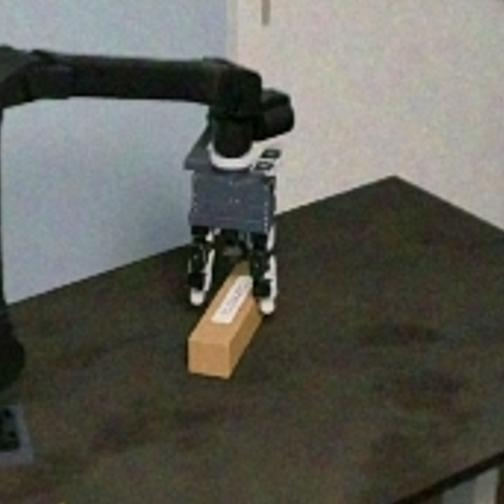

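Request:
move --arm2 '{"joints":{"hand_index_abd":-0.4,"hand_ring_abd":0.4}}' --arm3 '{"target":[-0.119,0.0345,0.876,0,-0.7071,0.7071,0],"speed":0.1}'

Request:
move --arm2 '{"joints":{"hand_middle_mcp":0.26}}' --arm3 '{"joints":{"hand_index_abd":-0.4,"hand_ring_abd":0.4}}'

Request:
move --arm2 '{"target":[-0.510,-0.893,1.05,0,0.9483,0.3173,0],"speed":0.12}' --arm3 '{"joints":{"hand_middle_mcp":0.28}}' --cameras '["cam_a"]'

Request:
zoom_image --camera "cam_a" --region '[130, 170, 240, 300]'

Request:
zoom_image --camera "cam_a" --region '[280, 180, 400, 300]'

Scene clock: 138.17 s.
Joint torques (N m): arm1=[0.97 -9.29 7.86 1.77 0.1 -0.05] | arm2=[0.5 -10.93 7.62 1.09 -0.22 -0.09] | arm3=[-0.09 -23.3 11.77 0.2 -0.11 -0.13]
Heat: arm1: hottest joint3_rad 48 °C; arm2: hottest joint3_rad 49 °C; arm3: hottest joint3_rad 57 °C.
move: arm2 off_target; arm3 off_target
Joint velocities: within noise
arm1: as last shown
arm2.joint_positions: joint1_rad=+2.058 joint2_rad=+1.603 joint3_rad=+1.326 joint4_rad=-1.282 joint5_rad=-0.003 joint6_rad=-0.625 hand_index_mcp=+0.754 hand_index_abd=-0.053 hand_index_pip=+0.578 hand_index_dip=+0.696 hand_middle_mcp=+0.114 hand_middle_abd=+0.002 hand_middle_pip=+0.575 hand_middle_dip=+0.693 hand_ring_mcp=+0.755 hand_ring_abd=+0.074 hand_ring_pip=+0.578 hand_ring_dip=+0.697 hand_thumb_cmc=-0.569 hand_thumb_axl=+0.677 hand_thumb_mcp=+0.222 hand_thumb_ipl=+0.168 hand_current_limit=+0.750 hand_speed=-0.600
arm2.joint_status: hand_index_abd off_target (ended at -0.053, target -0.400); hand_ring_abd off_target (ended at +0.074, target +0.400)
arm2.hand_state: goal,blocked,goal,goal,goal,goal,goal,goal,goal,blocked,goal,goal,goal,goal,goal,goal
arm2.index_mcp_current_ma: 0
arm2.index_abd_current_ma: 481
arm2.index_pip_current_ma: 2
arm2.index_dip_current_ma: 0
arm2.middle_mcp_current_ma: 33
arm2.middle_abd_current_ma: 3
arm2.middle_pip_current_ma: -1
arm2.middle_dip_current_ma: -4
arm2.ring_mcp_current_ma: 1
arm2.ring_abd_current_ma: -481
arm2.ring_pip_current_ma: 3
arm2.ring_dip_current_ma: 1
arm2.thumb_cmc_current_ma: 1
arm2.thumb_axl_current_ma: -1
arm2.thumb_mcp_current_ma: -8
arm2.thumb_ipl_current_ma: 0
arm2.hand_goal_index_mcp: 0.754
arm2.hand_goal_index_abd: -0.400
arm2.hand_goal_index_pip: 0.576
arm2.hand_goal_index_dip: 0.696
arm2.hand_goal_middle_mcp: 0.100
arm2.hand_goal_middle_abd: 0.000
arm2.hand_goal_middle_pip: 0.576
arm2.hand_goal_middle_dip: 0.696
arm2.hand_goal_ring_mcp: 0.754
arm2.hand_goal_ring_abd: 0.400
arm2.hand_goal_ring_pip: 0.576
arm2.hand_goal_ring_dip: 0.696
arm2.hand_goal_thumb_cmc: -0.570
arm2.hand_goal_thumb_axl: 0.678
arm2.hand_goal_thumb_mcp: 0.226
arm2.hand_goal_thumb_ipl: 0.168
arm2.hand: x=-0.5140 y=-0.8939 z=+0.8780 quat_wxyz=(-0.004, -0.951, -0.309, +0.003) (m; scene frame)
arm2.hand_target: x=-0.5081 y=-0.8967 z=+0.8681 quat_wxyz=(+0.000, -0.948, -0.317, +0.000) (m; scene frame)
arm2.hand_status: not commanded
arm3.joint_positions: joint1_rad=-0.346 joint2_rad=+2.276 joint3_rad=+1.930 joint4_rad=-1.239 joint5_rad=-0.001 joint6_rad=+0.490 hand_index_mcp=+0.755 hand_index_abd=+0.100 hand_index_pip=+0.577 hand_index_dip=+0.696 hand_middle_mcp=+0.114 hand_middle_abd=+0.000 hand_middle_pip=+0.577 hand_middle_dip=+0.696 hand_ring_mcp=+0.755 hand_ring_abd=-0.097 hand_ring_pip=+0.577 hand_ring_dip=+0.696 hand_thumb_cmc=-0.568 hand_thumb_axl=+0.677 hand_thumb_mcp=+0.223 hand_thumb_ipl=+0.168 hand_current_limit=+0.750 hand_speed=-0.600
arm3.joint_status: not commanded
arm3.hand_state: goal,goal,goal,goal,goal,goal,goal,goal,goal,goal,goal,goal,goal,goal,goal,goal
arm3.index_mcp_current_ma: 1
arm3.index_abd_current_ma: 0
arm3.index_pip_current_ma: 1
arm3.index_dip_current_ma: 0
arm3.middle_mcp_current_ma: 28
arm3.middle_abd_current_ma: 0
arm3.middle_pip_current_ma: 1
arm3.middle_dip_current_ma: 0
arm3.ring_mcp_current_ma: 1
arm3.ring_abd_current_ma: 3
arm3.ring_pip_current_ma: 1
arm3.ring_dip_current_ma: 0
arm3.thumb_cmc_current_ma: 2
arm3.thumb_axl_current_ma: -1
arm3.thumb_mcp_current_ma: -5
arm3.thumb_ipl_current_ma: 0
arm3.hand_goal_index_mcp: 0.754
arm3.hand_goal_index_abd: 0.100
arm3.hand_goal_index_pip: 0.576
arm3.hand_goal_index_dip: 0.696
arm3.hand_goal_middle_mcp: 0.100
arm3.hand_goal_middle_abd: 0.000
arm3.hand_goal_middle_pip: 0.576
arm3.hand_goal_middle_dip: 0.696
arm3.hand_goal_ring_mcp: 0.754
arm3.hand_goal_ring_abd: -0.100
arm3.hand_goal_ring_pip: 0.576
arm3.hand_goal_ring_dip: 0.696
arm3.hand_goal_thumb_cmc: -0.570
arm3.hand_goal_thumb_axl: 0.678
arm3.hand_goal_thumb_mcp: 0.226
arm3.hand_goal_thumb_ipl: 0.168
arm3.hand: x=-0.1047 y=+0.0327 z=+0.8809 quat_wxyz=(-0.003, +0.707, -0.707, +0.001) (m; scene frame)
arm3.hand_target: x=-0.1184 y=+0.0350 z=+0.8760 quat_wxyz=(+0.000, +0.707, -0.707, +0.000) (m; scene frame)
arm3.hand_status: off_target (0.015 m and 0.3 deg from the pose sent, 0.026 m and 1.0 deg at the start)
pictures: none

Scene clock: 138.90 s.
Joint torques (N m): arm1=[0.44 -9.47 7.64 1.69 0.16 -0.1] | arm2=[0.73 -10.7 7.57 1.1 -0.2 -0.12] | arm3=[-0.26 -23.24 11.74 0.18 -0.1 -0.1]
Heat: arm1: hottest joint3_rad 48 °C; arm2: hottest joint3_rad 49 °C; arm3: hottest joint3_rad 57 °C.
move: arm2 off_target; arm3 off_target
Joint velocities: within noise
arm1: as last shown
arm2.joint_positions: joint1_rad=+2.058 joint2_rad=+1.603 joint3_rad=+1.326 joint4_rad=-1.282 joint5_rad=-0.003 joint6_rad=-0.625 hand_index_mcp=+0.755 hand_index_abd=-0.053 hand_index_pip=+0.578 hand_index_dip=+0.696 hand_middle_mcp=+0.235 hand_middle_abd=+0.002 hand_middle_pip=+0.569 hand_middle_dip=+0.692 hand_ring_mcp=+0.755 hand_ring_abd=+0.074 hand_ring_pip=+0.578 hand_ring_dip=+0.697 hand_thumb_cmc=-0.569 hand_thumb_axl=+0.677 hand_thumb_mcp=+0.222 hand_thumb_ipl=+0.168 hand_current_limit=+0.750 hand_speed=-0.600
arm2.joint_status: hand_middle_mcp off_target (ended at +0.235, target +0.260)
arm2.hand_state: goal,blocked,goal,goal,blocked,goal,goal,goal,goal,blocked,goal,goal,goal,goal,goal,goal
arm2.index_mcp_current_ma: 1
arm2.index_abd_current_ma: 481
arm2.index_pip_current_ma: 2
arm2.index_dip_current_ma: 0
arm2.middle_mcp_current_ma: -69
arm2.middle_abd_current_ma: 3
arm2.middle_pip_current_ma: -12
arm2.middle_dip_current_ma: -7
arm2.ring_mcp_current_ma: 1
arm2.ring_abd_current_ma: -481
arm2.ring_pip_current_ma: 3
arm2.ring_dip_current_ma: 1
arm2.thumb_cmc_current_ma: 1
arm2.thumb_axl_current_ma: -1
arm2.thumb_mcp_current_ma: -8
arm2.thumb_ipl_current_ma: 0
arm2.hand_goal_index_mcp: 0.754
arm2.hand_goal_index_abd: -0.400
arm2.hand_goal_index_pip: 0.576
arm2.hand_goal_index_dip: 0.696
arm2.hand_goal_middle_mcp: 0.260
arm2.hand_goal_middle_abd: 0.000
arm2.hand_goal_middle_pip: 0.576
arm2.hand_goal_middle_dip: 0.696
arm2.hand_goal_ring_mcp: 0.754
arm2.hand_goal_ring_abd: 0.400
arm2.hand_goal_ring_pip: 0.576
arm2.hand_goal_ring_dip: 0.696
arm2.hand_goal_thumb_cmc: -0.570
arm2.hand_goal_thumb_axl: 0.678
arm2.hand_goal_thumb_mcp: 0.226
arm2.hand_goal_thumb_ipl: 0.168
arm2.hand: x=-0.5139 y=-0.8939 z=+0.8780 quat_wxyz=(-0.004, -0.951, -0.309, +0.003) (m; scene frame)
arm2.hand_target: x=-0.5081 y=-0.8967 z=+0.8681 quat_wxyz=(+0.000, -0.948, -0.317, +0.000) (m; scene frame)
arm2.hand_status: not commanded
arm3.joint_positions: joint1_rad=-0.346 joint2_rad=+2.276 joint3_rad=+1.930 joint4_rad=-1.239 joint5_rad=-0.002 joint6_rad=+0.487 hand_index_mcp=+0.755 hand_index_abd=+0.000 hand_index_pip=+0.577 hand_index_dip=+0.696 hand_middle_mcp=+0.114 hand_middle_abd=+0.000 hand_middle_pip=+0.577 hand_middle_dip=+0.696 hand_ring_mcp=+0.753 hand_ring_abd=+0.004 hand_ring_pip=+0.577 hand_ring_dip=+0.696 hand_thumb_cmc=-0.568 hand_thumb_axl=+0.677 hand_thumb_mcp=+0.223 hand_thumb_ipl=+0.168 hand_current_limit=+0.750 hand_speed=-0.600
arm3.joint_status: hand_index_abd off_target (ended at +0.000, target -0.400); hand_ring_abd off_target (ended at +0.004, target +0.400)
arm3.hand_state: goal,blocked,goal,goal,goal,goal,goal,goal,goal,blocked,goal,goal,goal,goal,goal,goal
arm3.index_mcp_current_ma: 1
arm3.index_abd_current_ma: 481
arm3.index_pip_current_ma: 1
arm3.index_dip_current_ma: 0
arm3.middle_mcp_current_ma: 28
arm3.middle_abd_current_ma: 0
arm3.middle_pip_current_ma: 1
arm3.middle_dip_current_ma: 0
arm3.ring_mcp_current_ma: -1
arm3.ring_abd_current_ma: -481
arm3.ring_pip_current_ma: 0
arm3.ring_dip_current_ma: 0
arm3.thumb_cmc_current_ma: 2
arm3.thumb_axl_current_ma: -1
arm3.thumb_mcp_current_ma: -5
arm3.thumb_ipl_current_ma: 0
arm3.hand_goal_index_mcp: 0.754
arm3.hand_goal_index_abd: -0.400
arm3.hand_goal_index_pip: 0.576
arm3.hand_goal_index_dip: 0.696
arm3.hand_goal_middle_mcp: 0.100
arm3.hand_goal_middle_abd: 0.000
arm3.hand_goal_middle_pip: 0.576
arm3.hand_goal_middle_dip: 0.696
arm3.hand_goal_ring_mcp: 0.754
arm3.hand_goal_ring_abd: 0.400
arm3.hand_goal_ring_pip: 0.576
arm3.hand_goal_ring_dip: 0.696
arm3.hand_goal_thumb_cmc: -0.570
arm3.hand_goal_thumb_axl: 0.678
arm3.hand_goal_thumb_mcp: 0.226
arm3.hand_goal_thumb_ipl: 0.168
arm3.hand: x=-0.1047 y=+0.0325 z=+0.8808 quat_wxyz=(-0.003, +0.708, -0.707, +0.001) (m; scene frame)
arm3.hand_target: x=-0.1183 y=+0.0350 z=+0.8760 quat_wxyz=(+0.000, +0.707, -0.707, +0.000) (m; scene frame)
arm3.hand_status: not commanded
pictures: none

Scene clock: 141.03 s.
Joint torques (N m): arm1=[0.5 -9.29 7.66 1.91 0.08 -0.06] | arm2=[0.09 -15.33 11.96 -0.1 -0.23 -0.13] | arm3=[-0.09 -23.3 11.44 0.23 -0.09 -0.1]
Heat: arm1: hottest joint3_rad 48 °C; arm2: hottest joint3_rad 49 °C; arm3: hottest joint3_rad 57 °C.
move: arm2 off_target; arm3 off_target
Joint velocities: within noise
arm1: as last shown
arm2.joint_positions: joint1_rad=+2.058 joint2_rad=+1.585 joint3_rad=+1.666 joint4_rad=-1.687 joint5_rad=-0.004 joint6_rad=-0.628 hand_index_mcp=+0.753 hand_index_abd=-0.053 hand_index_pip=+0.575 hand_index_dip=+0.696 hand_middle_mcp=+0.237 hand_middle_abd=+0.001 hand_middle_pip=+0.562 hand_middle_dip=+0.689 hand_ring_mcp=+0.753 hand_ring_abd=+0.074 hand_ring_pip=+0.575 hand_ring_dip=+0.697 hand_thumb_cmc=-0.569 hand_thumb_axl=+0.677 hand_thumb_mcp=+0.222 hand_thumb_ipl=+0.168 hand_current_limit=+0.750 hand_speed=-0.600
arm2.joint_status: not commanded
arm2.hand_state: goal,blocked,goal,goal,blocked,goal,goal,goal,goal,blocked,goal,goal,goal,goal,goal,goal
arm2.index_mcp_current_ma: -2
arm2.index_abd_current_ma: 481
arm2.index_pip_current_ma: -1
arm2.index_dip_current_ma: 0
arm2.middle_mcp_current_ma: -60
arm2.middle_abd_current_ma: 1
arm2.middle_pip_current_ma: -32
arm2.middle_dip_current_ma: -13
arm2.ring_mcp_current_ma: -1
arm2.ring_abd_current_ma: -481
arm2.ring_pip_current_ma: -1
arm2.ring_dip_current_ma: 1
arm2.thumb_cmc_current_ma: 1
arm2.thumb_axl_current_ma: -1
arm2.thumb_mcp_current_ma: -8
arm2.thumb_ipl_current_ma: 0
arm2.hand_goal_index_mcp: 0.754
arm2.hand_goal_index_abd: -0.400
arm2.hand_goal_index_pip: 0.576
arm2.hand_goal_index_dip: 0.696
arm2.hand_goal_middle_mcp: 0.260
arm2.hand_goal_middle_abd: 0.000
arm2.hand_goal_middle_pip: 0.576
arm2.hand_goal_middle_dip: 0.696
arm2.hand_goal_ring_mcp: 0.754
arm2.hand_goal_ring_abd: 0.400
arm2.hand_goal_ring_pip: 0.576
arm2.hand_goal_ring_dip: 0.696
arm2.hand_goal_thumb_cmc: -0.570
arm2.hand_goal_thumb_axl: 0.678
arm2.hand_goal_thumb_mcp: 0.226
arm2.hand_goal_thumb_ipl: 0.168
arm2.hand: x=-0.5129 y=-0.8889 z=+1.0107 quat_wxyz=(+0.018, -0.950, -0.310, -0.005) (m; scene frame)
arm2.hand_target: x=-0.5102 y=-0.8913 z=+1.0492 quat_wxyz=(-0.015, -0.948, -0.317, +0.004) (m; scene frame)
arm2.hand_status: off_target (0.040 m and 2.3 deg from the pose sent, 0.172 m and 1.2 deg at the start; a joint's target at an end of its range on 21 of 64 steps)
arm3.joint_positions: joint1_rad=-0.346 joint2_rad=+2.276 joint3_rad=+1.935 joint4_rad=-1.239 joint5_rad=-0.002 joint6_rad=+0.487 hand_index_mcp=+0.759 hand_index_abd=+0.000 hand_index_pip=+0.578 hand_index_dip=+0.696 hand_middle_mcp=+0.201 hand_middle_abd=+0.000 hand_middle_pip=+0.549 hand_middle_dip=+0.682 hand_ring_mcp=+0.759 hand_ring_abd=+0.005 hand_ring_pip=+0.577 hand_ring_dip=+0.696 hand_thumb_cmc=-0.568 hand_thumb_axl=+0.677 hand_thumb_mcp=+0.223 hand_thumb_ipl=+0.168 hand_current_limit=+0.750 hand_speed=-0.600
arm3.joint_status: hand_middle_mcp off_target (ended at +0.201, target +0.280)
arm3.hand_state: goal,blocked,goal,goal,blocked,goal,blocked,goal,goal,blocked,goal,goal,goal,goal,goal,goal
arm3.index_mcp_current_ma: 8
arm3.index_abd_current_ma: 481
arm3.index_pip_current_ma: 1
arm3.index_dip_current_ma: 0
arm3.middle_mcp_current_ma: -270
arm3.middle_abd_current_ma: 0
arm3.middle_pip_current_ma: -60
arm3.middle_dip_current_ma: -25
arm3.ring_mcp_current_ma: 7
arm3.ring_abd_current_ma: -481
arm3.ring_pip_current_ma: 1
arm3.ring_dip_current_ma: 0
arm3.thumb_cmc_current_ma: 2
arm3.thumb_axl_current_ma: -1
arm3.thumb_mcp_current_ma: -5
arm3.thumb_ipl_current_ma: 0
arm3.hand_goal_index_mcp: 0.754
arm3.hand_goal_index_abd: -0.400
arm3.hand_goal_index_pip: 0.576
arm3.hand_goal_index_dip: 0.696
arm3.hand_goal_middle_mcp: 0.280
arm3.hand_goal_middle_abd: 0.000
arm3.hand_goal_middle_pip: 0.576
arm3.hand_goal_middle_dip: 0.696
arm3.hand_goal_ring_mcp: 0.754
arm3.hand_goal_ring_abd: 0.400
arm3.hand_goal_ring_pip: 0.576
arm3.hand_goal_ring_dip: 0.696
arm3.hand_goal_thumb_cmc: -0.570
arm3.hand_goal_thumb_axl: 0.678
arm3.hand_goal_thumb_mcp: 0.226
arm3.hand_goal_thumb_ipl: 0.168
arm3.hand: x=-0.1062 y=+0.0320 z=+0.8826 quat_wxyz=(-0.001, +0.707, -0.707, +0.000) (m; scene frame)
arm3.hand_target: x=-0.1183 y=+0.0349 z=+0.8760 quat_wxyz=(+0.000, +0.707, -0.707, +0.000) (m; scene frame)
arm3.hand_status: not commanded
pictures: cam_a
Images, in order (width x height): cam_a 672x504.

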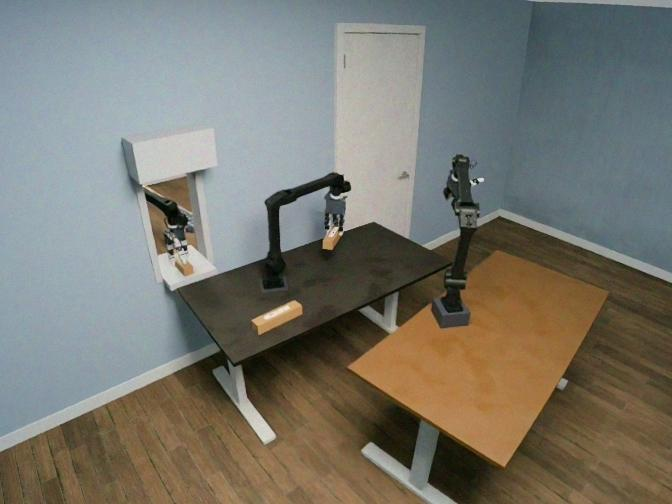

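Scaled by 3.877 from the camera's 672x504 image, which has a finer 960x720 frame.

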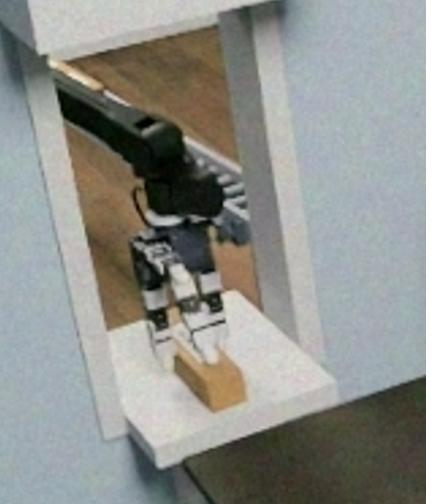

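Scaled by 4.200 from the camera's 672x504 image, which has a finer 960x720 frame.

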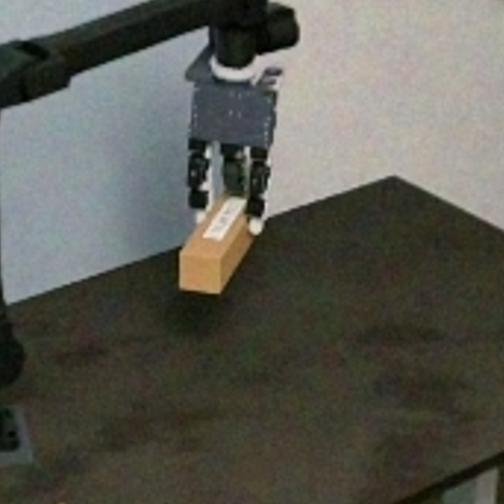

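Request:
move --arm3 '{"target":[-0.112,0.031,1.03,0,-0.7071,0.7071,0],"speed":0.12}' --cameras '["cam_a","cam_b"]'

Request:
zoom_image --camera "cam_a" --region '[130, 170, 240, 300]'

Request:
zoom_image --camera "cam_b" --region '[440, 150, 540, 270]'

Scene clock: 143.70 s.
Joint torques (N m): arm1=[0.15 -9.52 7.65 1.78 0.14 -0.06] | arm2=[-0.09 -14.74 11.74 -0.05 -0.25 -0.15] | arm3=[0.62 -28.51 13.33 -0.1 -0.13 0]
Heat: arm1: hottest joint3_rad 48 °C; arm2: hottest joint3_rad 49 °C; arm3: hottest joint3_rad 57 °C.
move: arm3 off_target
Joint velocities: within noise
arm1, arm2: as last shown
arm3.joint_positions: joint1_rad=-0.346 joint2_rad=+2.236 joint3_rad=+2.137 joint4_rad=-1.564 joint5_rad=-0.001 joint6_rad=+0.487 hand_index_mcp=+0.754 hand_index_abd=-0.058 hand_index_pip=+0.577 hand_index_dip=+0.696 hand_middle_mcp=+0.271 hand_middle_abd=+0.000 hand_middle_pip=+0.564 hand_middle_dip=+0.687 hand_ring_mcp=+0.755 hand_ring_abd=+0.076 hand_ring_pip=+0.577 hand_ring_dip=+0.696 hand_thumb_cmc=-0.568 hand_thumb_axl=+0.677 hand_thumb_mcp=+0.223 hand_thumb_ipl=+0.168 hand_current_limit=+0.750 hand_speed=-0.600
arm3.joint_status: not commanded
arm3.hand_state: goal,blocked,goal,goal,goal,goal,goal,goal,goal,blocked,goal,goal,goal,goal,goal,goal
arm3.index_mcp_current_ma: 0
arm3.index_abd_current_ma: 481
arm3.index_pip_current_ma: 1
arm3.index_dip_current_ma: 0
arm3.middle_mcp_current_ma: -17
arm3.middle_abd_current_ma: 0
arm3.middle_pip_current_ma: -20
arm3.middle_dip_current_ma: -14
arm3.ring_mcp_current_ma: 0
arm3.ring_abd_current_ma: -481
arm3.ring_pip_current_ma: 1
arm3.ring_dip_current_ma: 0
arm3.thumb_cmc_current_ma: 2
arm3.thumb_axl_current_ma: -1
arm3.thumb_mcp_current_ma: -5
arm3.thumb_ipl_current_ma: 0
arm3.hand_goal_index_mcp: 0.754
arm3.hand_goal_index_abd: -0.400
arm3.hand_goal_index_pip: 0.576
arm3.hand_goal_index_dip: 0.696
arm3.hand_goal_middle_mcp: 0.280
arm3.hand_goal_middle_abd: 0.000
arm3.hand_goal_middle_pip: 0.576
arm3.hand_goal_middle_dip: 0.696
arm3.hand_goal_ring_mcp: 0.754
arm3.hand_goal_ring_abd: 0.400
arm3.hand_goal_ring_pip: 0.576
arm3.hand_goal_ring_dip: 0.696
arm3.hand_goal_thumb_cmc: -0.570
arm3.hand_goal_thumb_axl: 0.678
arm3.hand_goal_thumb_mcp: 0.226
arm3.hand_goal_thumb_ipl: 0.168
arm3.on_its_own: hand_index_abd moved -0.058 toward your old target -0.400; hand_middle_mcp moved +0.070 to your old target +0.280; hand_ring_abd moved +0.070 toward your old target +0.400
arm3.hand: x=-0.0963 y=+0.0373 z=+0.9800 quat_wxyz=(-0.040, +0.707, -0.706, +0.012) (m; scene frame)
arm3.hand_target: x=-0.1095 y=+0.0322 z=+1.0299 quat_wxyz=(+0.000, +0.707, -0.707, +0.000) (m; scene frame)
arm3.hand_status: off_target (0.053 m and 4.8 deg from the pose sent, 0.147 m and 0.1 deg at the start)
pictures: cam_a, cam_b
Images, in order (width x height): cam_a 672x504, cam_b 672x504.

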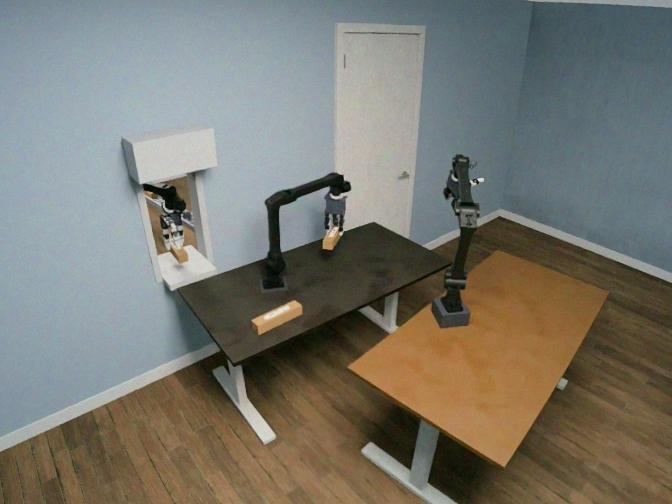

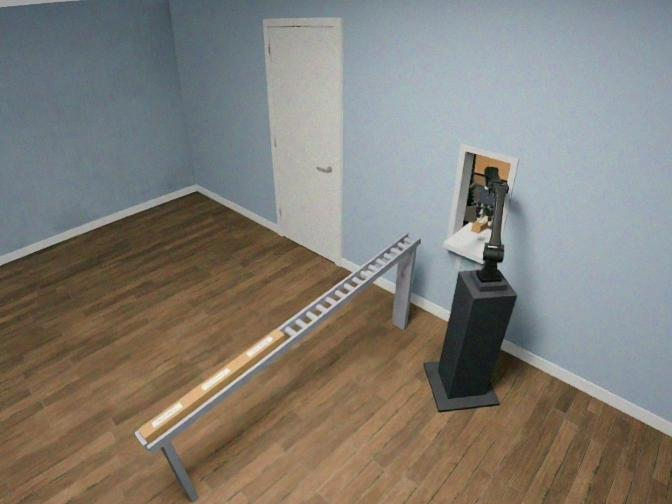

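Scaled by 3.877 from the camera's 672x504 image, which has a finer 960x720 frame.

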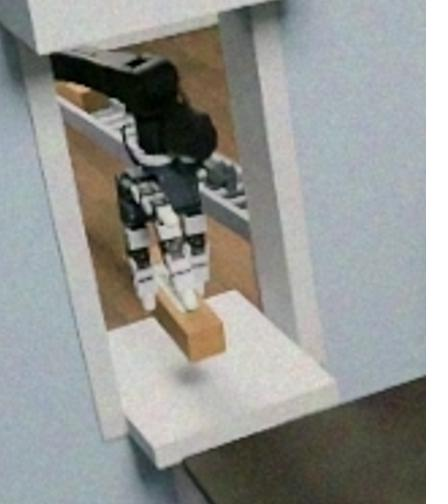

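Scaled by 4.200 from the camera's 672x504 image, which has a finer 960x720 frame.

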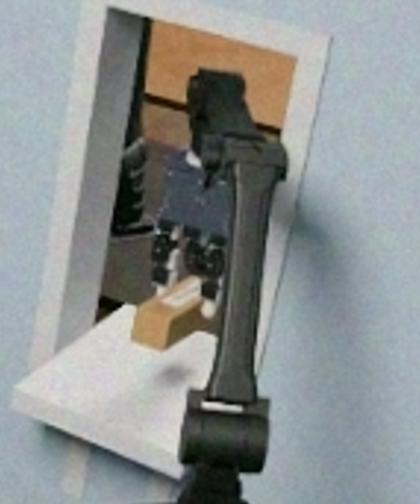

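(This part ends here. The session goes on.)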